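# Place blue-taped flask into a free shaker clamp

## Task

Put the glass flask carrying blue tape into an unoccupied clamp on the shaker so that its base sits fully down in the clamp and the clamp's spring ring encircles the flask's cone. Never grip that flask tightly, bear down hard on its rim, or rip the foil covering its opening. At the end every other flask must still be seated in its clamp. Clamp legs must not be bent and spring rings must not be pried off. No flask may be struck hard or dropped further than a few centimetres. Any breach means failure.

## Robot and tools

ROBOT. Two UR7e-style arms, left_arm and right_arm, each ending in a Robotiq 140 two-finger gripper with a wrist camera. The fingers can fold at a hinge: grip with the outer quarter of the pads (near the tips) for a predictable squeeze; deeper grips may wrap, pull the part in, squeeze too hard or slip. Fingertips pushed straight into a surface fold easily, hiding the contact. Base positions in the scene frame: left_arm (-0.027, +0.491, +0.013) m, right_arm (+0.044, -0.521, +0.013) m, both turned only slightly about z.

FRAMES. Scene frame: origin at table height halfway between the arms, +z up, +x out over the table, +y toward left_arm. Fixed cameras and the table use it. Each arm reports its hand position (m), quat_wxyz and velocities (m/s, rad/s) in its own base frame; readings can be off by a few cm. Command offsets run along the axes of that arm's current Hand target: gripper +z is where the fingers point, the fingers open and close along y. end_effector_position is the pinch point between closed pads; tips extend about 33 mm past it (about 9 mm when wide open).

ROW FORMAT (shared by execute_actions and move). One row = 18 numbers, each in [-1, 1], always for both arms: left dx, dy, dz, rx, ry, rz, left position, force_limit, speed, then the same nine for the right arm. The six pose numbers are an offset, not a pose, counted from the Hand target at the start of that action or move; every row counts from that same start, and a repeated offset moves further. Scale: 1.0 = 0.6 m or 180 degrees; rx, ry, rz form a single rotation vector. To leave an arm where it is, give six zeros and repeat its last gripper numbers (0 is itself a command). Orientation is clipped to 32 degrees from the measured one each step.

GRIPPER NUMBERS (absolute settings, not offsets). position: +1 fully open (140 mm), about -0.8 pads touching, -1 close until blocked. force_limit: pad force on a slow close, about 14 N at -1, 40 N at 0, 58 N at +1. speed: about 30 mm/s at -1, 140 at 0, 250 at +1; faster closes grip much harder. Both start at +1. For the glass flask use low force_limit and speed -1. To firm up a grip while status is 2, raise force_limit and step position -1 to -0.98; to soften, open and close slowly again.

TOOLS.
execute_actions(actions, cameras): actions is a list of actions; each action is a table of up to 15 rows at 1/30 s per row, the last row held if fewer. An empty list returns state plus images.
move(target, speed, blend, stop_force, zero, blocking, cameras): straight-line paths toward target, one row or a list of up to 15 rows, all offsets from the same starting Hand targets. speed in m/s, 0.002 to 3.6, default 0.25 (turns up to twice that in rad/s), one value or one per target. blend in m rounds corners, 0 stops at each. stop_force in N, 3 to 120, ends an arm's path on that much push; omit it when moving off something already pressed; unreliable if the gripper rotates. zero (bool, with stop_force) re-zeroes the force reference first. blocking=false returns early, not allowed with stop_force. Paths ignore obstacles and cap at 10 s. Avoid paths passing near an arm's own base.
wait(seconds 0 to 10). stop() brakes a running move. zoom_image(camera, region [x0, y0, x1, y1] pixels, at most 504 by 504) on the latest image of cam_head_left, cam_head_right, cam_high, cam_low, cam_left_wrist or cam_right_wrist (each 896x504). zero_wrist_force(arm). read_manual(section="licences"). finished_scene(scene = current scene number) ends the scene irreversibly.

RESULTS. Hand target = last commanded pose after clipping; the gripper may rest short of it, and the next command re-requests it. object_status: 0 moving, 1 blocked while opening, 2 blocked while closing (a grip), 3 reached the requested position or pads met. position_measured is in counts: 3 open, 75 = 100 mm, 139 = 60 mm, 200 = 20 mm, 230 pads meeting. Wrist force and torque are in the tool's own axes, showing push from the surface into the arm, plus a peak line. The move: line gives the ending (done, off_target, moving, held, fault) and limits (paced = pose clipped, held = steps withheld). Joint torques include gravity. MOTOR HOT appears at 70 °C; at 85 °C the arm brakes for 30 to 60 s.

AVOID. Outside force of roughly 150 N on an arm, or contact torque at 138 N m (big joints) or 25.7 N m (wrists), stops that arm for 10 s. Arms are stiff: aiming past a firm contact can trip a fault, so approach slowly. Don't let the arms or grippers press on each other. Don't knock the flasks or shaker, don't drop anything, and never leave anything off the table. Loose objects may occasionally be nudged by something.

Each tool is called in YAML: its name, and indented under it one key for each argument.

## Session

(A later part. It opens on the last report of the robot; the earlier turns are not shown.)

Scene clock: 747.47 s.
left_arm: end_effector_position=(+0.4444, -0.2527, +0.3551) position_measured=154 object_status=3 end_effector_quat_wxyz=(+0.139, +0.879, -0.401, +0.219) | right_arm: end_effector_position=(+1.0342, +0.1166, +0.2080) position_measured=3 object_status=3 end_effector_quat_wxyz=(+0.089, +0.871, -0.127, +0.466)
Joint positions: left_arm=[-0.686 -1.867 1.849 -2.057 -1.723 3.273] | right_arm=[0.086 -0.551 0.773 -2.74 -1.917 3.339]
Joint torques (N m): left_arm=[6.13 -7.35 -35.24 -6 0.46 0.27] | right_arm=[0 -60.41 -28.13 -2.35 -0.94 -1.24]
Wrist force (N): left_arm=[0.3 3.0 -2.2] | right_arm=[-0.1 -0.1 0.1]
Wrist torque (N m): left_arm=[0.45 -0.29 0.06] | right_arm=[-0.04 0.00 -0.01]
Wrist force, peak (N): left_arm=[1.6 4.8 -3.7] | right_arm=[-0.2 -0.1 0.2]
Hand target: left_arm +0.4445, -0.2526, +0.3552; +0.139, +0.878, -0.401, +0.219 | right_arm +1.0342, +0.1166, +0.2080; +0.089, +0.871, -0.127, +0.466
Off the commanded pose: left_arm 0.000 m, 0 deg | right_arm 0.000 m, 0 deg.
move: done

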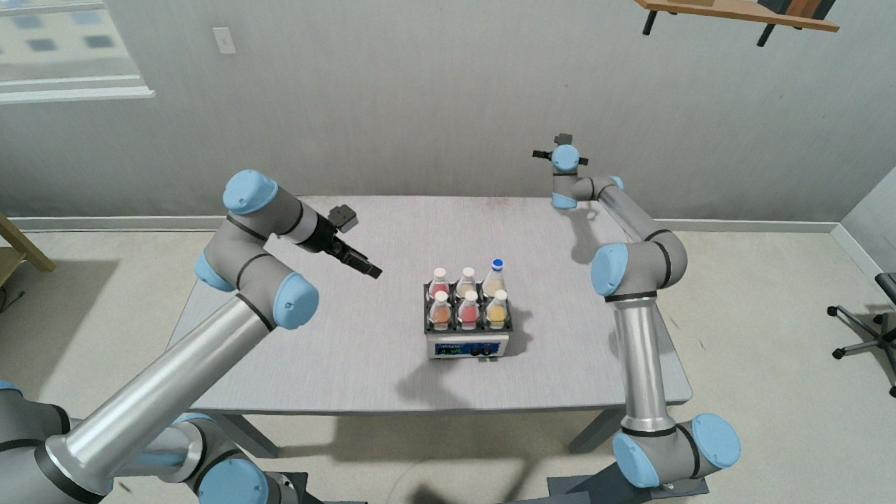

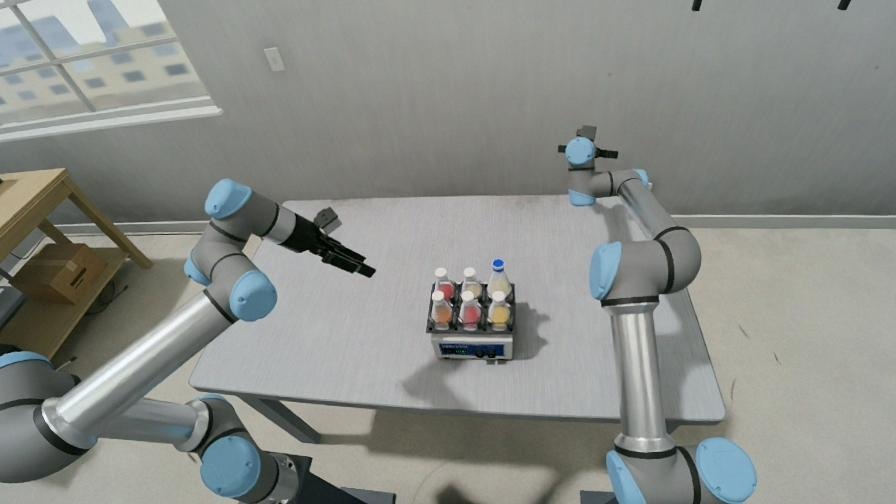

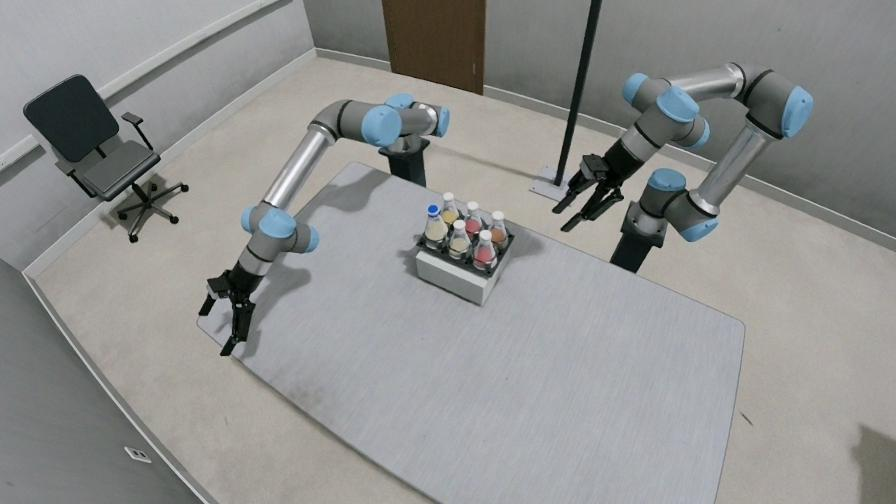

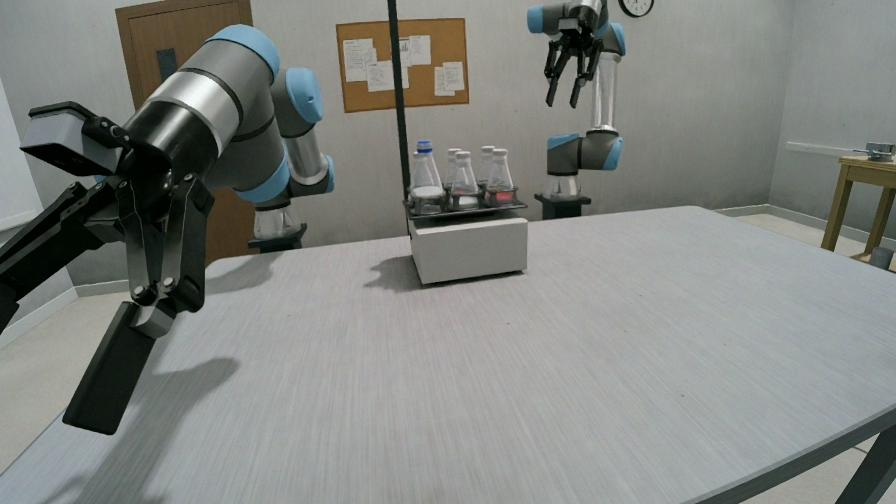

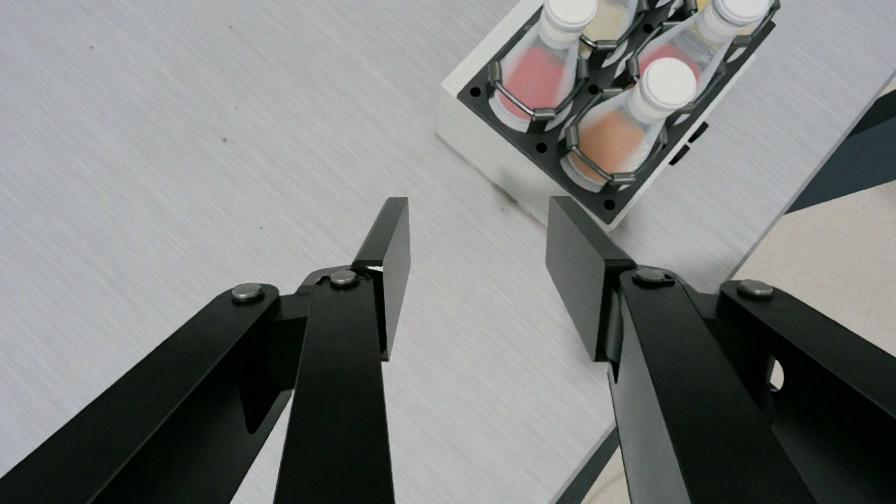

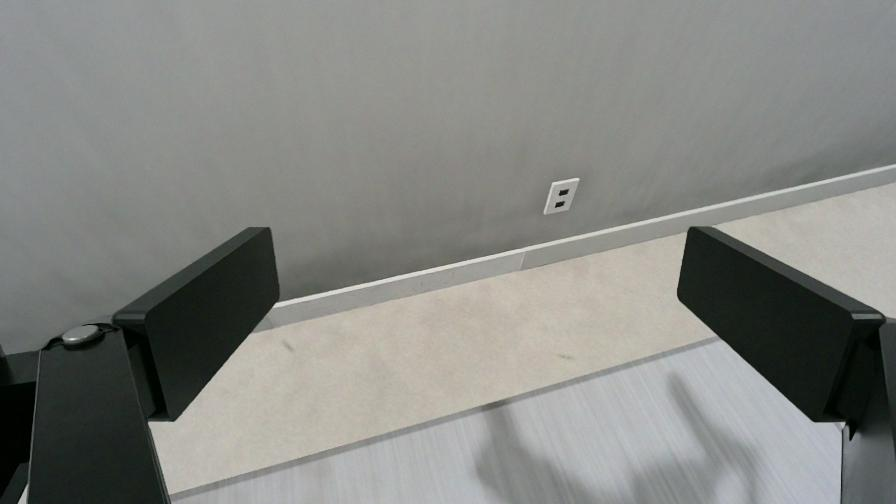

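move:
  target: [0,0,0,0,0,0,-0.2,-1,-1,-0.2037,-0.1527,-0.906,0.178,-0.2765,-0.3078,0.2,-1,-1]
  speed: 0.3
  cameras: ["cam_high","cam_right_wrist"]

Scene clock: 795.23 s.
left_arm: end_effector_position=(+0.4445, -0.2526, +0.3552) position_measured=154 object_status=3 end_effector_quat_wxyz=(+0.139, +0.878, -0.401, +0.219) | right_arm: end_effector_position=(+0.5680, +0.3693, +0.4017) position_measured=104 object_status=3 end_effector_quat_wxyz=(+0.000, +0.927, +0.374, +0.000)
Joint positions: left_arm=[-0.686 -1.867 1.849 -2.057 -1.723 3.273] | right_arm=[0.378 -1.028 0.533 -1.076 -1.57 2.752]
Joint torques (N m): left_arm=[6.11 -23.22 -36.12 -3.26 -1.74 2.48] | right_arm=[0.54 -54.91 -22.07 -0.78 -2.44 0.91]
Wrist force (N): left_arm=[0.0 3.0 -2.0] | right_arm=[-1.1 1.4 0.8]
Wrist torque (N m): left_arm=[0.45 -0.22 0.07] | right_arm=[0.49 0.31 -0.38]
Wrist force, peak (N): left_arm=[0.2 3.1 -2.3] | right_arm=[-0.5 0.0 2.5]
Hand target: left_arm +0.4445, -0.2526, +0.3552; +0.139, +0.878, -0.401, +0.219 | right_arm +0.5679, +0.3693, +0.4017; +0.000, +0.927, +0.374, +0.000
Off the commanded pose: left_arm 0.000 m, 0 deg | right_arm 0.000 m, 0 deg.
move: done
Images, in order (width x height): cam_high 896x504, cam_right_wrist 896x504.

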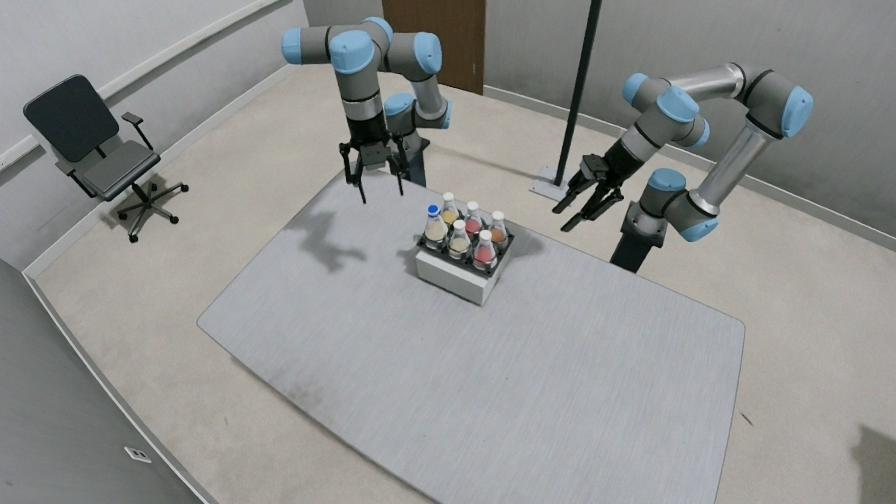

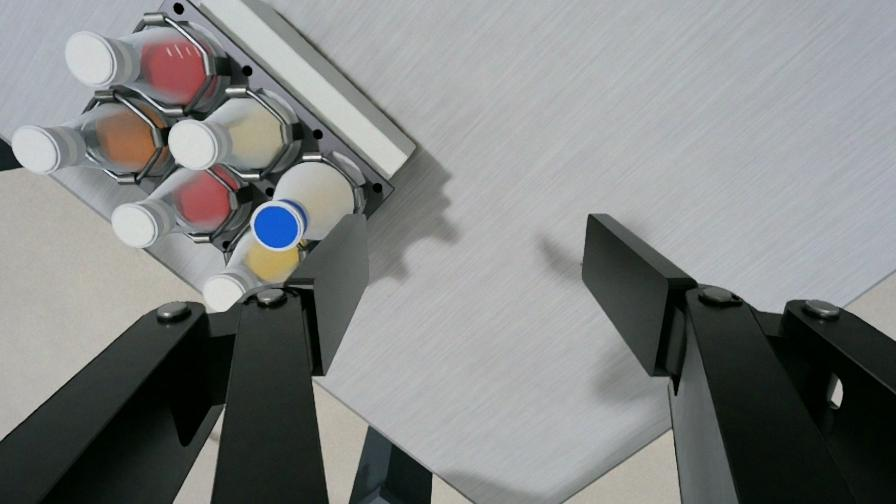

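move:
  target: [0,0,0,0,0,0,-0.2,-1,-1,-0.0532,-0.1993,0,0,0,0,0.2,-1,-1]
  cameras: ["cam_high","cam_right_wrist","cam_low"]

Scene clock: 813.40 s.
left_arm: end_effector_position=(+0.4445, -0.2526, +0.3552) position_measured=154 object_status=3 end_effector_quat_wxyz=(+0.139, +0.878, -0.401, +0.219) | right_arm: end_effector_position=(+0.4620, +0.4331, +0.4019) position_measured=104 object_status=3 end_effector_quat_wxyz=(+0.000, +0.927, +0.374, +0.000)
Joint positions: left_arm=[-0.686 -1.867 1.849 -2.057 -1.723 3.273] | right_arm=[0.541 -1.186 0.775 -1.16 -1.57 2.915]
Joint torques (N m): left_arm=[4.67 -22.49 -37.19 -2.58 -1.77 2.19] | right_arm=[5.83 -29.75 -30.3 -0.92 -2.58 0.06]
Wrist force (N): left_arm=[0.1 3.0 -2.0] | right_arm=[-1.4 1.6 0.7]
Wrist torque (N m): left_arm=[0.46 -0.23 0.06] | right_arm=[0.49 0.37 -0.22]
Wrist force, peak (N): left_arm=[0.1 3.3 -1.9] | right_arm=[-0.2 4.8 1.0]
Hand target: left_arm +0.4445, -0.2526, +0.3552; +0.139, +0.878, -0.401, +0.219 | right_arm +0.4619, +0.4331, +0.4018; +0.000, +0.927, +0.374, +0.000
Off the commanded pose: left_arm 0.000 m, 0 deg | right_arm 0.000 m, 0 deg.
move: done
Images, in order (width x height): cam_high 896x504, cam_low 896x504, cam_right_wrist 896x504.

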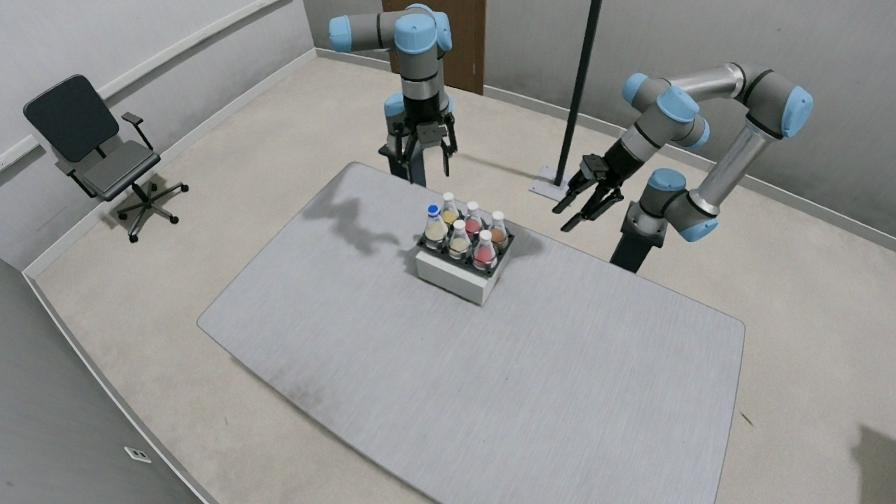

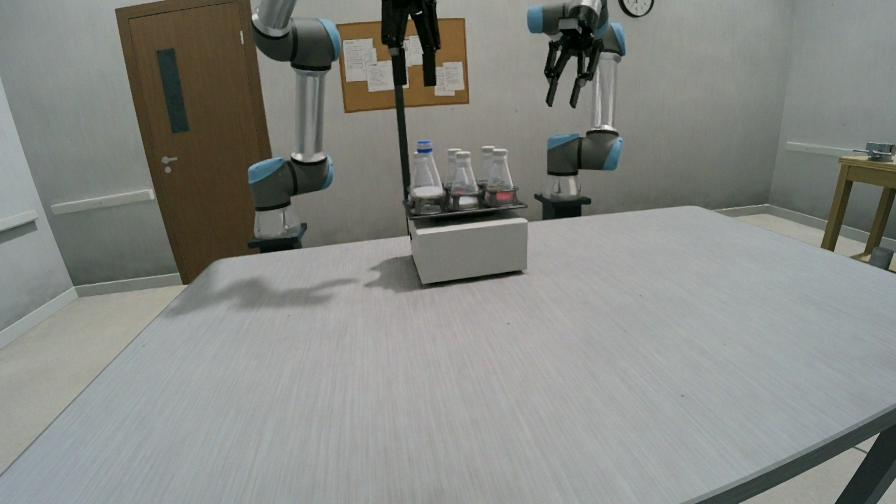

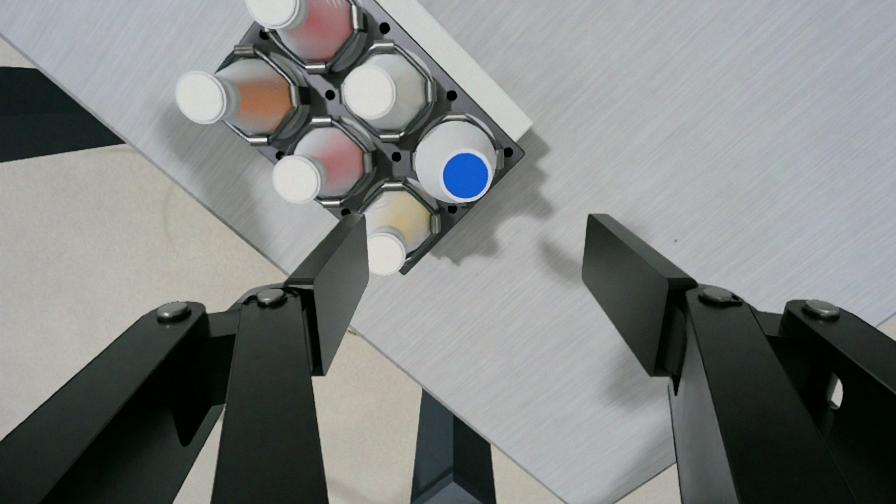

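move:
  target: [0,0,0,0,0,0,-0.2,-1,-1,0.0095,0.0058,0.12,0,0,0,-0.05,-1,-1]
  speed: 0.1
  cameras: ["cam_right_wrist","cam_low"]

zoom_image:
  camera: "cam_low"
  region: [390, 90, 490, 230]

Scene clock: 829.43 s.
left_arm: end_effector_position=(+0.4445, -0.2526, +0.3552) position_measured=154 object_status=3 end_effector_quat_wxyz=(+0.139, +0.878, -0.401, +0.219) | right_arm: end_effector_position=(+0.4684, +0.4346, +0.3300) position_measured=135 object_status=3 end_effector_quat_wxyz=(+0.000, +0.927, +0.374, +0.000)
Joint positions: left_arm=[-0.686 -1.867 1.849 -2.057 -1.723 3.273] | right_arm=[0.538 -1.234 1.035 -1.372 -1.57 2.912]
Joint torques (N m): left_arm=[5.54 -23.23 -36.51 -2.55 -1.6 2.14] | right_arm=[-2.98 -29.86 -28.53 -1.89 2.39 -1.25]
Wrist force (N): left_arm=[0.1 3.0 -2.0] | right_arm=[-1.3 1.7 0.7]
Wrist torque (N m): left_arm=[0.46 -0.24 0.06] | right_arm=[0.53 0.33 -0.23]
Wrist force, peak (N): left_arm=[0.1 3.1 -2.2] | right_arm=[-1.1 1.7 2.1]
Hand target: left_arm +0.4445, -0.2526, +0.3552; +0.139, +0.878, -0.401, +0.219 | right_arm +0.4684, +0.4346, +0.3298; +0.000, +0.927, +0.374, +0.000
Off the commanded pose: left_arm 0.000 m, 0 deg | right_arm 0.000 m, 0 deg.
move: done
Images, in order (width x height): cam_low 896x504, cam_right_wrist 896x504.

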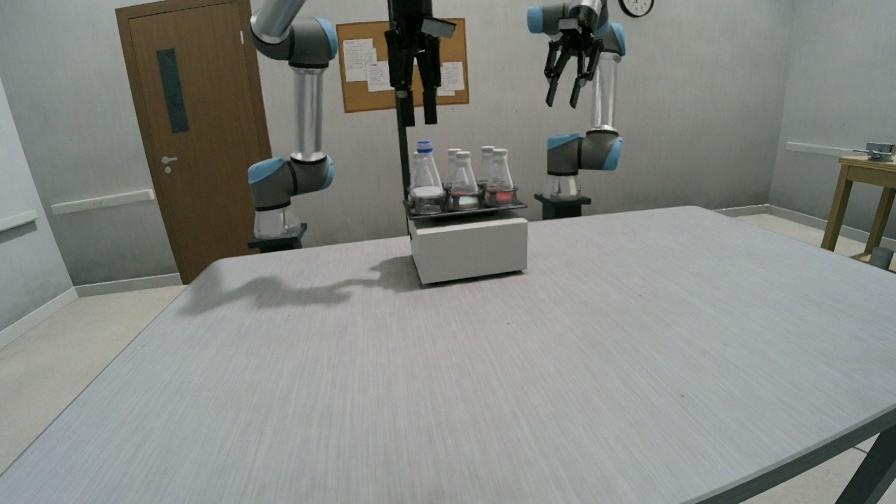

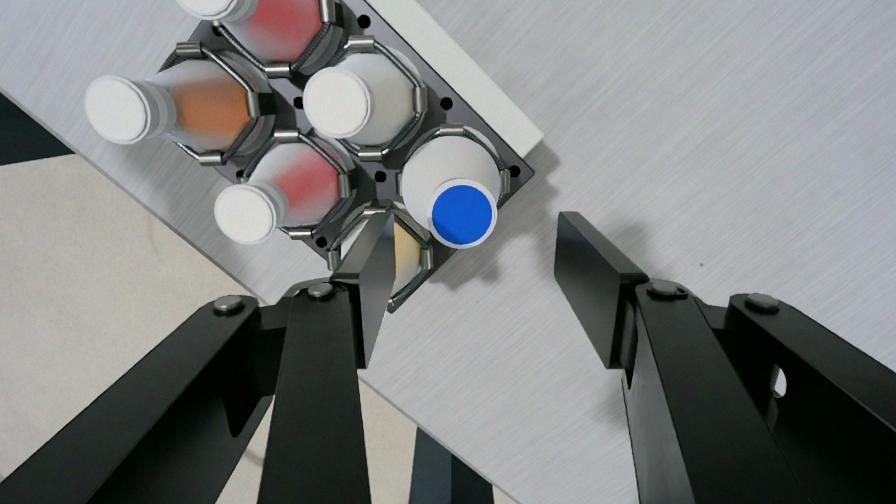

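Scaled by 3.600 from the camera's 896x504 image, which has a finer 1280x720 frame.

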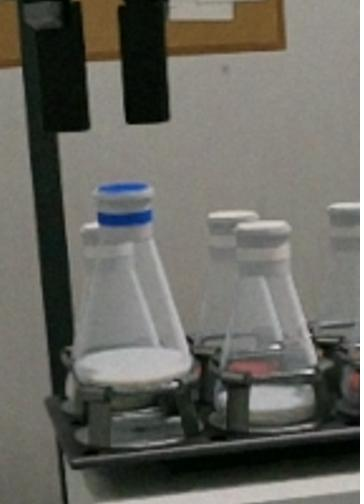

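move:
  target: [0,0,0,0,0,0,-0.2,-1,-1,0,0.002,0.1333,0,0,0,-0.15,-1,-1]
  speed: 0.06
  stop_force: 10
  cameras: ["cam_right_wrist","cam_low"]

zoom_image:
  camera: "cam_low"
  region: [390, 90, 490, 230]

Scene clock: 844.27 s.
left_arm: end_effector_position=(+0.4445, -0.2526, +0.3552) position_measured=154 object_status=3 end_effector_quat_wxyz=(+0.139, +0.878, -0.401, +0.219) | right_arm: end_effector_position=(+0.4692, +0.4338, +0.2498) position_measured=148 object_status=3 end_effector_quat_wxyz=(+0.000, +0.927, +0.374, +0.000)
Joint positions: left_arm=[-0.686 -1.867 1.849 -2.057 -1.723 3.273] | right_arm=[0.536 -1.252 1.266 -1.584 -1.57 2.91]
Joint torques (N m): left_arm=[6.63 -22.57 -36.68 -2.42 -1.59 2.32] | right_arm=[-7.1 -40.25 -36.25 -2.44 -0.34 -1.71]
Wrist force (N): left_arm=[0.1 2.9 -1.9] | right_arm=[-1.1 0.7 -1.2]
Wrist torque (N m): left_arm=[0.43 -0.23 0.07] | right_arm=[0.61 0.36 -0.21]
Wrist force, peak (N): left_arm=[0.1 3.1 -2.1] | right_arm=[-0.9 -0.5 -3.3]
Hand target: left_arm +0.4445, -0.2526, +0.3552; +0.139, +0.878, -0.401, +0.219 | right_arm +0.4692, +0.4338, +0.2498; +0.000, +0.927, +0.374, +0.000
Off the commanded pose: left_arm 0.000 m, 0 deg | right_arm 0.000 m, 0 deg.
move: done
Images, in order (width x height): cam_low 896x504, cam_right_wrist 896x504.

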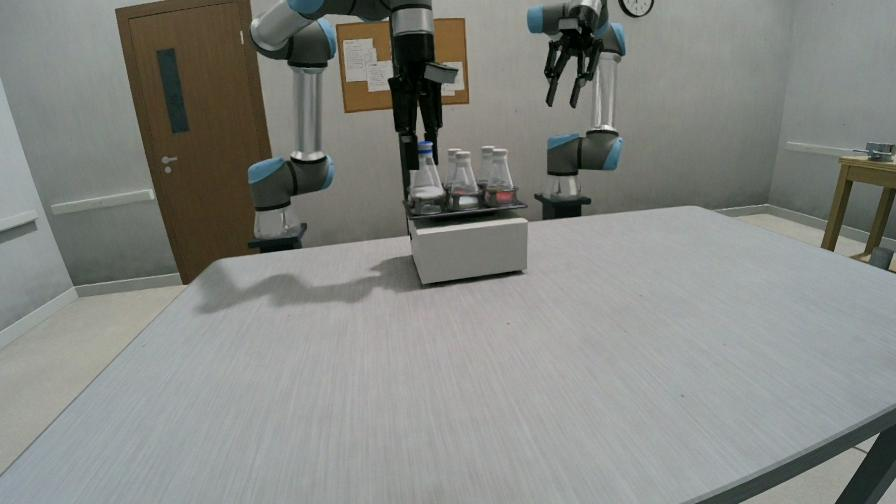

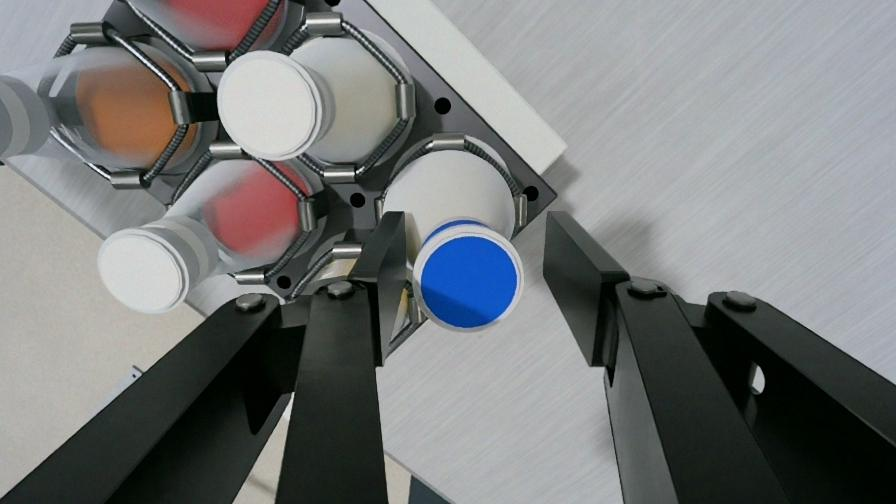

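Scaled by 3.600 from the camera's 896x504 image, which has a finer 1280x720 frame.

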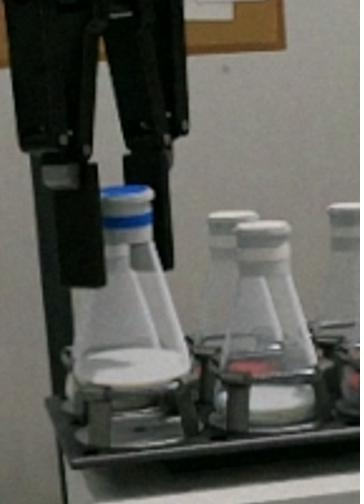

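move:
  target:
    - [0,0,0,0,0,0,-0.2,-1,-1,0.005,-0.006,0,0,0,0,-0.15,-1,-1]
    - [0,0,0,0,0,0,-0.2,-1,-1,0.005,-0.006,0,0,0,0,-1,-0.5,-1]
  speed: 0.03
  cameras: ["cam_right_wrist","cam_low"]

zoom_image:
  camera: "cam_low"
  region: [390, 90, 490, 230]

Scene clock: 860.33 s.
left_arm: end_effector_position=(+0.4445, -0.2526, +0.3552) position_measured=154 object_status=3 end_effector_quat_wxyz=(+0.139, +0.878, -0.401, +0.219) | right_arm: end_effector_position=(+0.4688, +0.4386, +0.2499) position_measured=173 object_status=0 end_effector_quat_wxyz=(+0.000, +0.927, +0.374, +0.000)
Joint positions: left_arm=[-0.686 -1.867 1.849 -2.057 -1.723 3.273] | right_arm=[0.543 -1.245 1.256 -1.581 -1.57 2.916]
Joint torques (N m): left_arm=[5.66 -22.5 -37.24 -2.37 -1.71 2.04] | right_arm=[-14.7 -35.84 -9.93 -3.83 -7.11 -1.95]
Wrist force (N): left_arm=[0.0 3.0 -2.1] | right_arm=[-0.3 -16.1 -13.3]
Wrist torque (N m): left_arm=[0.46 -0.21 0.06] | right_arm=[1.69 0.26 -0.29]
Wrist force, peak (N): left_arm=[0.1 3.3 -2.1] | right_arm=[0.1 -16.0 -13.8]
Hand target: left_arm +0.4445, -0.2526, +0.3552; +0.139, +0.878, -0.401, +0.219 | right_arm +0.4689, +0.4385, +0.2498; +0.000, +0.927, +0.374, +0.000
Off the commanded pose: left_arm 0.000 m, 0 deg | right_arm 0.000 m, 0 deg.
move: done
Images, in order (width x height): cam_low 896x504, cam_right_wrist 896x504.

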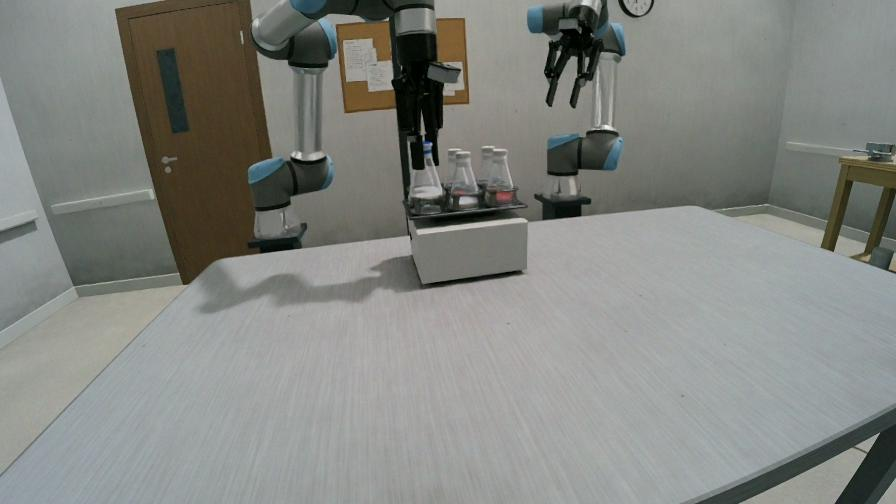

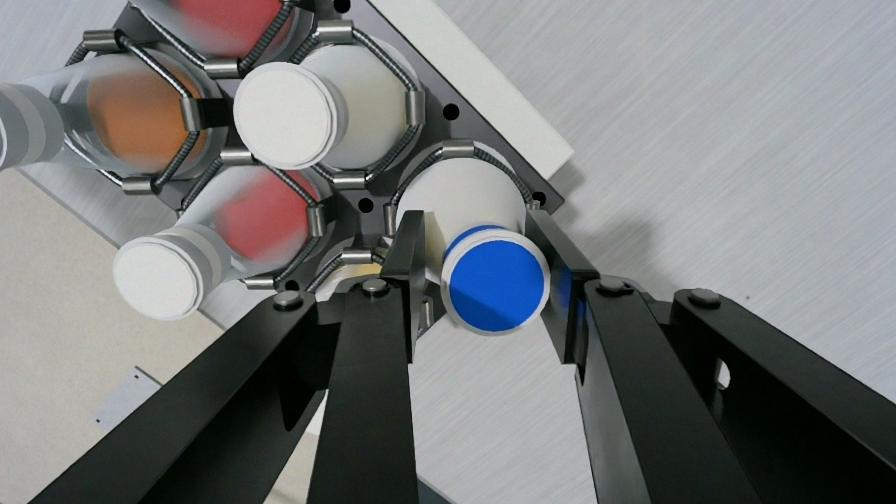

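Scaled by 3.600 from the camera's 896x504 image, which has a finer 1280x720 frame.

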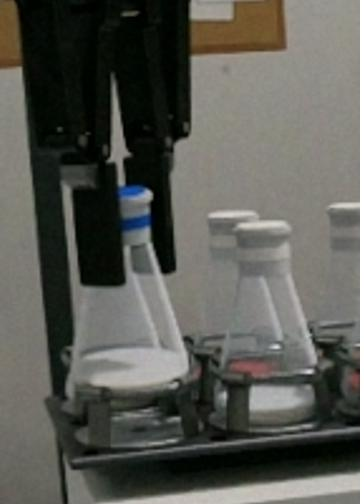

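wait:
  seconds: 1

Scene clock: 866.30 s.
left_arm: end_effector_position=(+0.4445, -0.2526, +0.3552) position_measured=154 object_status=3 end_effector_quat_wxyz=(+0.139, +0.878, -0.401, +0.219) | right_arm: end_effector_position=(+0.4689, +0.4385, +0.2498) position_measured=173 object_status=2 end_effector_quat_wxyz=(+0.000, +0.927, +0.374, +0.000)
Joint positions: left_arm=[-0.686 -1.867 1.849 -2.057 -1.723 3.273] | right_arm=[0.542 -1.245 1.256 -1.581 -1.57 2.916]
Joint torques (N m): left_arm=[5.06 -23.76 -36.56 -2.35 -1.6 2] | right_arm=[-18.47 -18.92 -10.68 -4.62 -8.11 -1.75]
Wrist force (N): left_arm=[0.0 2.8 -1.9] | right_arm=[0.1 -16.4 -14.5]
Wrist torque (N m): left_arm=[0.42 -0.20 0.06] | right_arm=[1.74 0.25 -0.28]
Wrist force, peak (N): left_arm=[0.3 3.2 -2.0] | right_arm=[-0.1 -16.7 -14.6]
Hand target: left_arm +0.4445, -0.2526, +0.3552; +0.139, +0.878, -0.401, +0.219 | right_arm +0.4689, +0.4385, +0.2498; +0.000, +0.927, +0.374, +0.000
Tool commands: left_gripper/position=-0.2 left_gripper/force_limit=-1.0 left_gripper/speed=-1.0 right_gripper/position=-1.0 right_gripper/force_limit=-0.5 right_gripper/speed=-1.0
Off the commanded pose: left_arm 0.000 m, 0 deg | right_arm 0.000 m, 0 deg.
wait: 1.00 s; at rest from the start

move:
  target: [0,0,0,0,0,0,-0.2,-1,-1,0,-0.0075,0,0,0,0,-1,-0.5,-1]
  speed: 0.03
  cameras: ["cam_right_wrist"]

zoom_image:
  camera: "cam_right_wrist"
  region: [360, 120, 620, 360]

Scene clock: 874.10 s.
left_arm: end_effector_position=(+0.4445, -0.2526, +0.3552) position_measured=154 object_status=3 end_effector_quat_wxyz=(+0.139, +0.878, -0.401, +0.219) | right_arm: end_effector_position=(+0.4658, +0.4417, +0.2497) position_measured=173 object_status=2 end_effector_quat_wxyz=(+0.000, +0.927, +0.374, +0.000)
Joint positions: left_arm=[-0.686 -1.867 1.849 -2.057 -1.723 3.273] | right_arm=[0.55 -1.245 1.256 -1.582 -1.57 2.924]
Joint torques (N m): left_arm=[4.53 -23.13 -36.72 -2.68 -1.76 1.87] | right_arm=[0.96 -42.05 -12.76 -3.14 1.62 0.62]
Wrist force (N): left_arm=[0.2 2.8 -1.9] | right_arm=[0.9 4.1 -3.4]
Wrist torque (N m): left_arm=[0.42 -0.26 0.06] | right_arm=[0.33 0.36 -0.41]
Wrist force, peak (N): left_arm=[0.0 3.1 -2.2] | right_arm=[-0.1 -16.6 -14.6]
Hand target: left_arm +0.4445, -0.2526, +0.3552; +0.139, +0.878, -0.401, +0.219 | right_arm +0.4657, +0.4417, +0.2498; +0.000, +0.927, +0.374, +0.000
Off the commanded pose: left_arm 0.000 m, 0 deg | right_arm 0.000 m, 0 deg.
move: done
Images, in order (width x height): cam_right_wrist 896x504.

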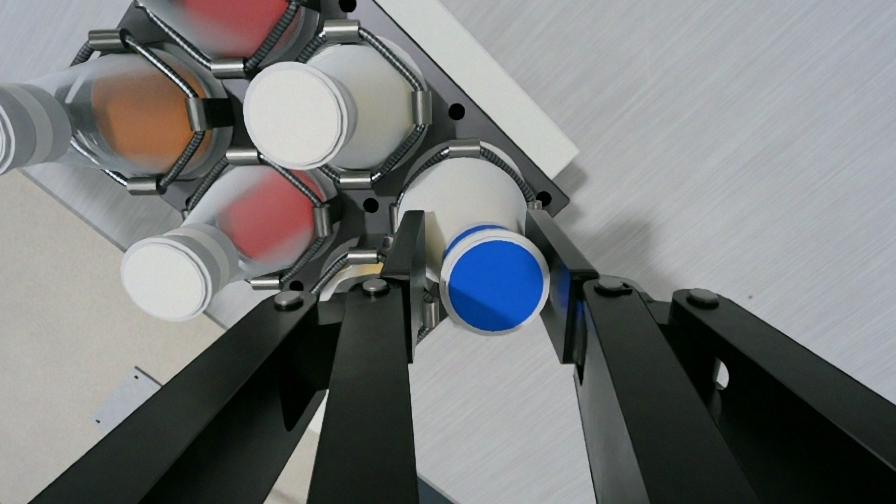

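Scaled by 1.938 from the camera's 896x504 image, which has a finer 1280x720 frame.

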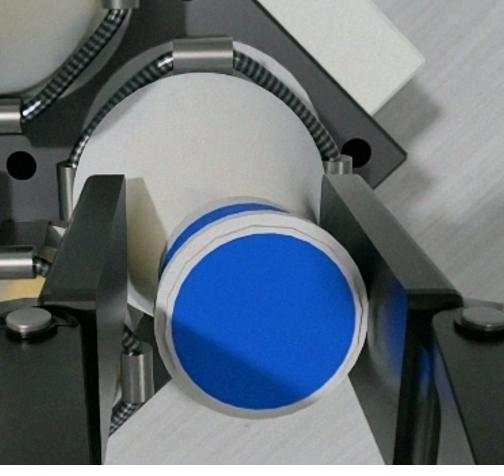

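move:
  target: [0,0,0,0,0,0,-0.2,-1,-1,0,0,0.013,0,0,0,-1,-0.5,-1]
  speed: 0.015
  stop_force: 50
  cameras: ["cam_right_wrist","cam_low"]

zoom_image:
  camera: "cam_low"
  region: [390, 120, 490, 230]

zoom_image:
  camera: "cam_right_wrist"
  region: [360, 120, 620, 360]

Scene clock: 887.27 s.
left_arm: end_effector_position=(+0.4445, -0.2526, +0.3552) position_measured=154 object_status=3 end_effector_quat_wxyz=(+0.139, +0.878, -0.401, +0.219) | right_arm: end_effector_position=(+0.4679, +0.4430, +0.2428) position_measured=173 object_status=2 end_effector_quat_wxyz=(-0.001, +0.927, +0.374, +0.004)
Joint positions: left_arm=[-0.686 -1.867 1.849 -2.057 -1.723 3.273] | right_arm=[0.549 -1.245 1.275 -1.609 -1.57 2.923]
Joint torques (N m): left_arm=[5.11 -22.26 -36.8 -2.41 -1.77 1.84] | right_arm=[8.71 -2.9 -10.7 7.81 -2.31 -0.87]
Wrist force (N): left_arm=[0.1 2.9 -1.9] | right_arm=[17.9 3.4 -44.2]
Wrist torque (N m): left_arm=[0.43 -0.25 0.07] | right_arm=[0.86 -0.12 -0.21]
Wrist force, peak (N): left_arm=[0.1 3.1 -2.2] | right_arm=[17.1 7.2 -52.9]
Hand target: left_arm +0.4445, -0.2526, +0.3552; +0.139, +0.878, -0.401, +0.219 | right_arm +0.4657, +0.4417, +0.2420; +0.000, +0.927, +0.374, +0.000
Off the commanded pose: left_arm 0.000 m, 0 deg | right_arm 0.003 m, 0 deg.
move: done
Images, in order (width x height): cam_low 896x504, cam_right_wrist 896x504.

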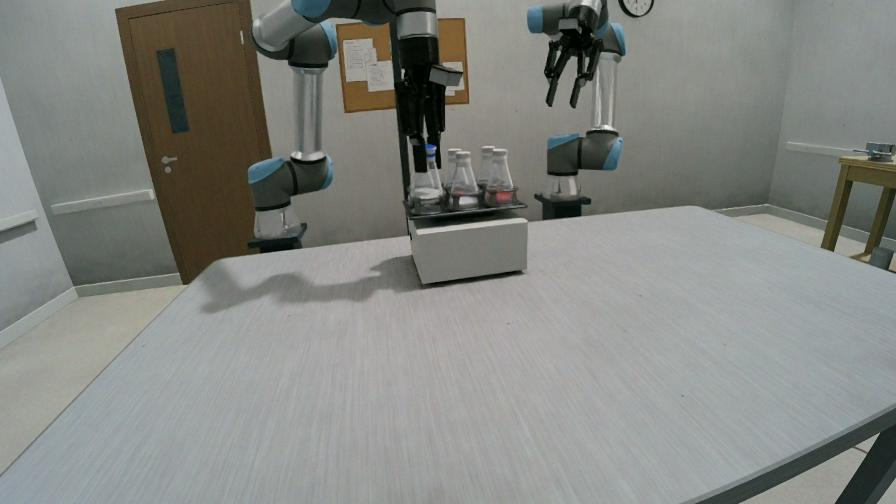

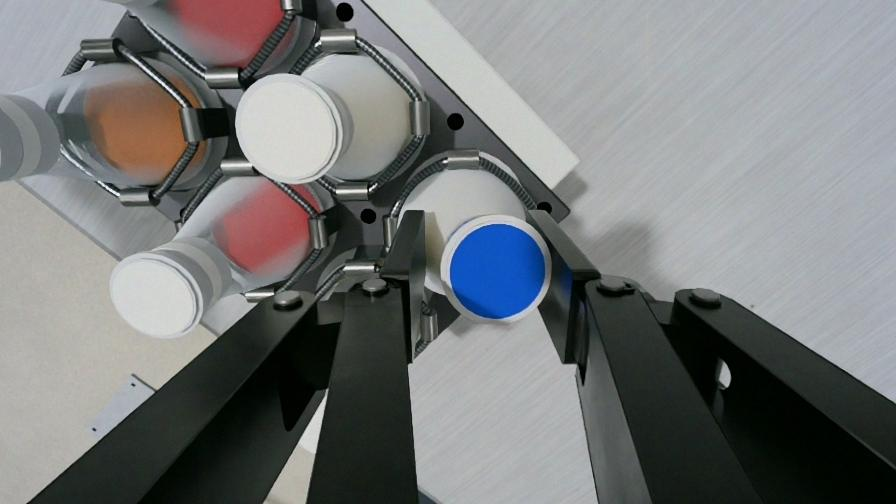

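Scaled by 4.582 from the camera's 896x504 image, which has a finer 1280x720 frame.

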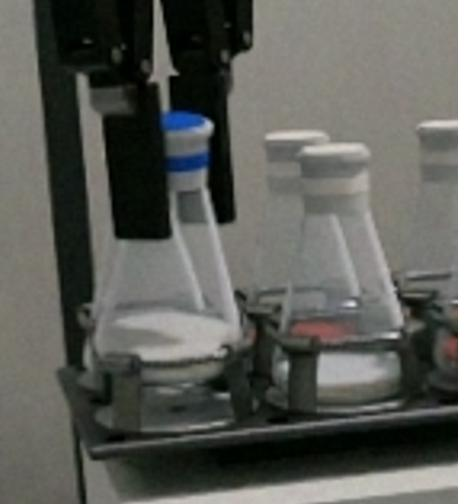

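Scaled by 1.938 from the camera's 896x504 image, which has a finer 1280x720 frame.

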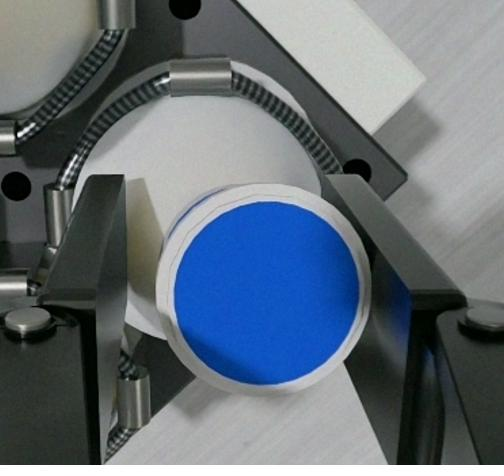

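move:
  target: [0,0,0,0,0,0,-0.2,-1,-1,-0.012,0,0.012,0,0,0,-1,-0.5,-1]
  speed: 0.015
  stop_force: 45
  cameras: ["cam_right_wrist","cam_low"]

zoom_image:
  camera: "cam_low"
  region: [390, 120, 490, 230]

zoom_image:
  camera: "cam_right_wrist"
  region: [360, 120, 620, 360]

Scene clock: 898.60 s.
left_arm: end_effector_position=(+0.4445, -0.2526, +0.3552) position_measured=154 object_status=3 end_effector_quat_wxyz=(+0.139, +0.878, -0.401, +0.219) | right_arm: end_effector_position=(+0.4711, +0.4432, +0.2392) position_measured=173 object_status=2 end_effector_quat_wxyz=(-0.004, +0.927, +0.374, +0.020)
Joint positions: left_arm=[-0.686 -1.867 1.849 -2.057 -1.723 3.273] | right_arm=[0.547 -1.262 1.316 -1.665 -1.57 2.921]
Joint torques (N m): left_arm=[6.49 -23.17 -36.59 -2.64 -1.71 1.6] | right_arm=[-18.62 -4.08 -12.93 7.72 -8.99 -0.82]
Wrist force (N): left_arm=[0.2 3.0 -1.9] | right_arm=[25.9 -15.9 -36.5]
Wrist torque (N m): left_arm=[0.45 -0.26 0.06] | right_arm=[1.91 -0.22 0.41]
Wrist force, peak (N): left_arm=[0.3 3.0 -2.2] | right_arm=[19.8 1.4 -48.1]
Hand target: left_arm +0.4445, -0.2526, +0.3552; +0.139, +0.878, -0.401, +0.219 | right_arm +0.4606, +0.4367, +0.2348; +0.000, +0.927, +0.374, +0.000
Off the commanded pose: left_arm 0.000 m, 0 deg | right_arm 0.013 m, 2 deg.
move: off_target (right_arm)
Images, in order (width x height): cam_low 896x504, cam_right_wrist 896x504.

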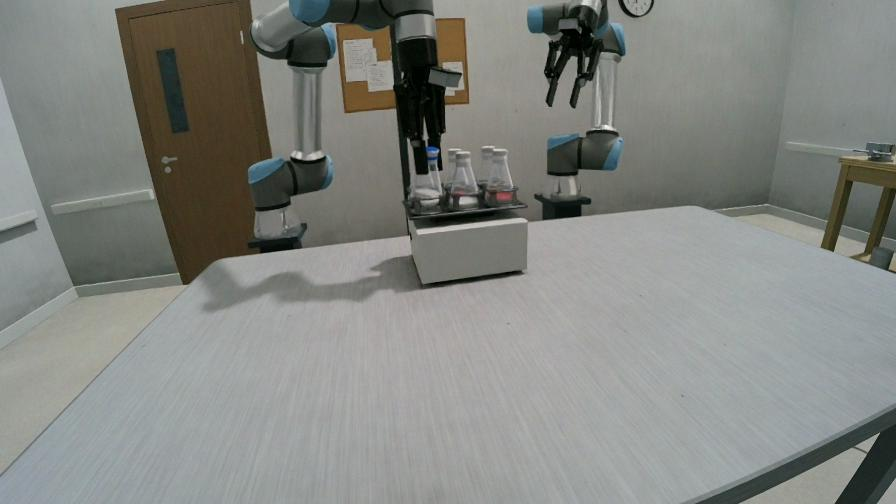

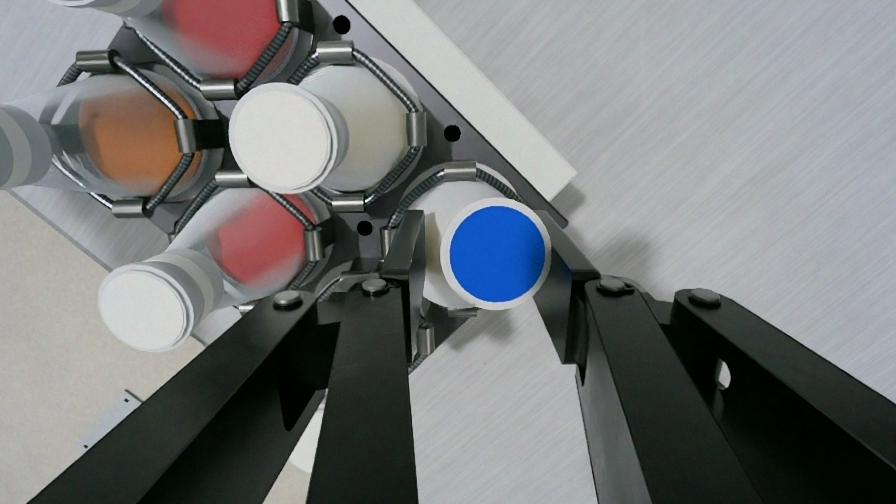

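Scaled by 4.582 from the camera's 896x504 image, which has a finer 1280x720 frame.

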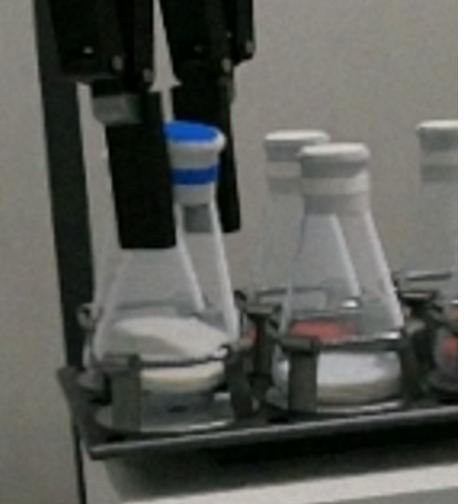

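Scaled by 1.938 from the camera's 896x504 image, which has a finer 1280x720 frame.

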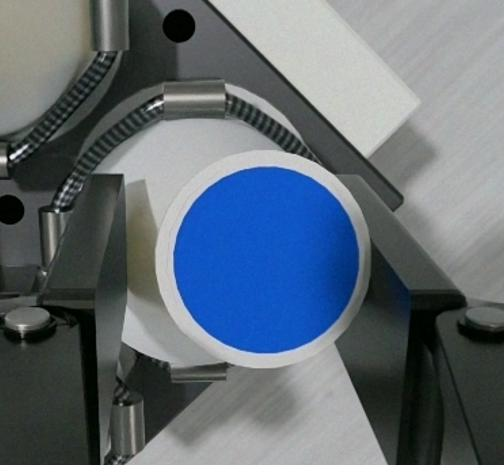

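move:
  target: [0,0,0,0,0,0,-0.2,-1,-1,-0.022,0.004,-0.002,0,0,0,-1,-0.5,-1]
  speed: 0.02
  stop_force: 45
  cameras: ["cam_right_wrist","cam_low"]

zoom_image:
  camera: "cam_low"
  region: [390, 120, 490, 230]

zoom_image:
  camera: "cam_right_wrist"
  region: [360, 120, 620, 360]

Scene clock: 909.20 s.
left_arm: end_effector_position=(+0.4445, -0.2526, +0.3552) position_measured=154 object_status=3 end_effector_quat_wxyz=(+0.139, +0.878, -0.401, +0.219) | right_arm: end_effector_position=(+0.4684, +0.4369, +0.2432) position_measured=173 object_status=2 end_effector_quat_wxyz=(-0.007, +0.927, +0.374, +0.030)
Joint positions: left_arm=[-0.686 -1.867 1.849 -2.057 -1.723 3.273] | right_arm=[0.538 -1.294 1.355 -1.693 -1.566 2.912]
Joint torques (N m): left_arm=[5.4 -22.79 -36.7 -2.66 -1.56 1.75] | right_arm=[-9.72 -7.03 -15.19 7.51 -9.1 0.56]
Wrist force (N): left_arm=[0.1 3.1 -2.0] | right_arm=[33.1 -24.1 -26.8]
Wrist torque (N m): left_arm=[0.47 -0.22 0.07] | right_arm=[2.85 0.51 0.97]
Wrist force, peak (N): left_arm=[0.0 3.2 -2.1] | right_arm=[36.2 -24.9 -27.2]
Hand target: left_arm +0.4445, -0.2526, +0.3552; +0.139, +0.878, -0.401, +0.219 | right_arm +0.4527, +0.4258, +0.2360; +0.000, +0.927, +0.374, +0.000
Off the commanded pose: left_arm 0.000 m, 0 deg | right_arm 0.020 m, 4 deg.
move: off_target (right_arm)
Images, in order (width x height): cam_low 896x504, cam_right_wrist 896x504.

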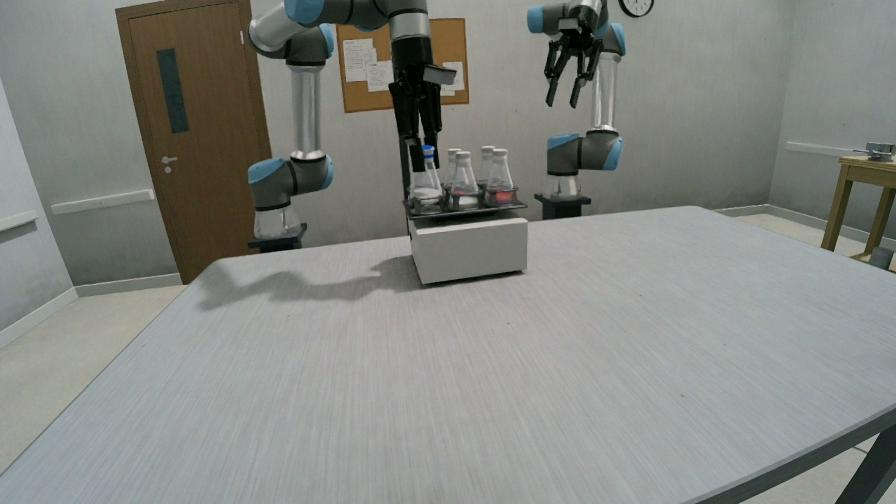

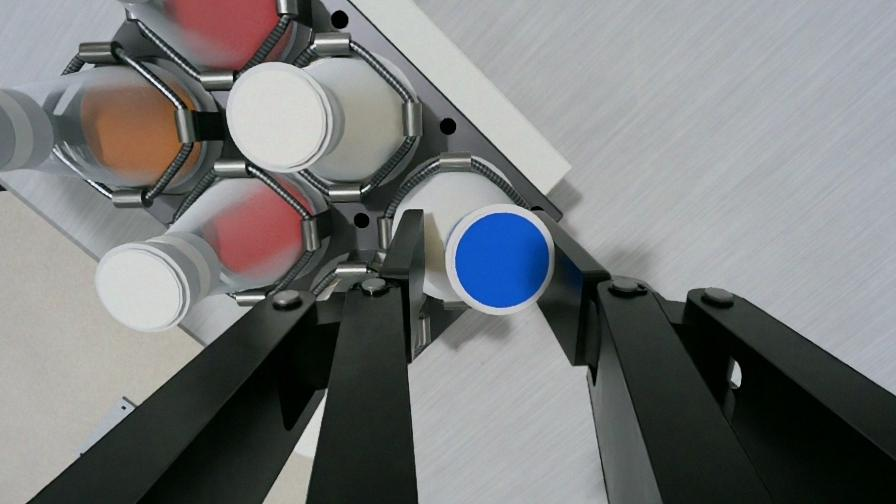

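Scaled by 4.582 from the camera's 896x504 image, which has a finer 1280x720 frame.

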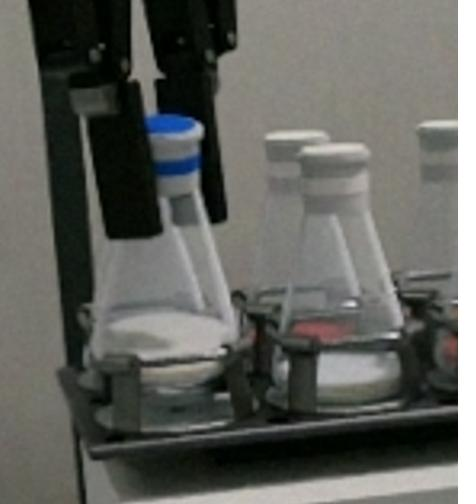

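Scaled by 1.938 from the camera's 896x504 image, which has a finer 1280x720 frame.

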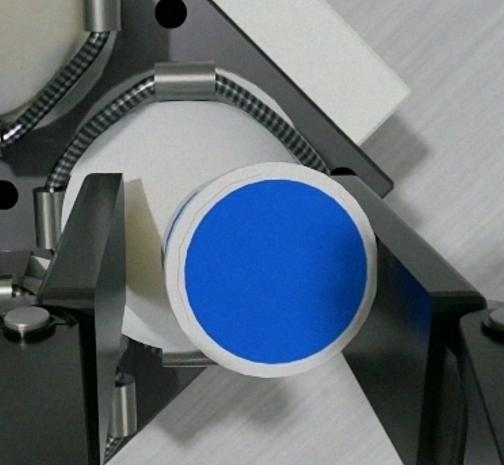

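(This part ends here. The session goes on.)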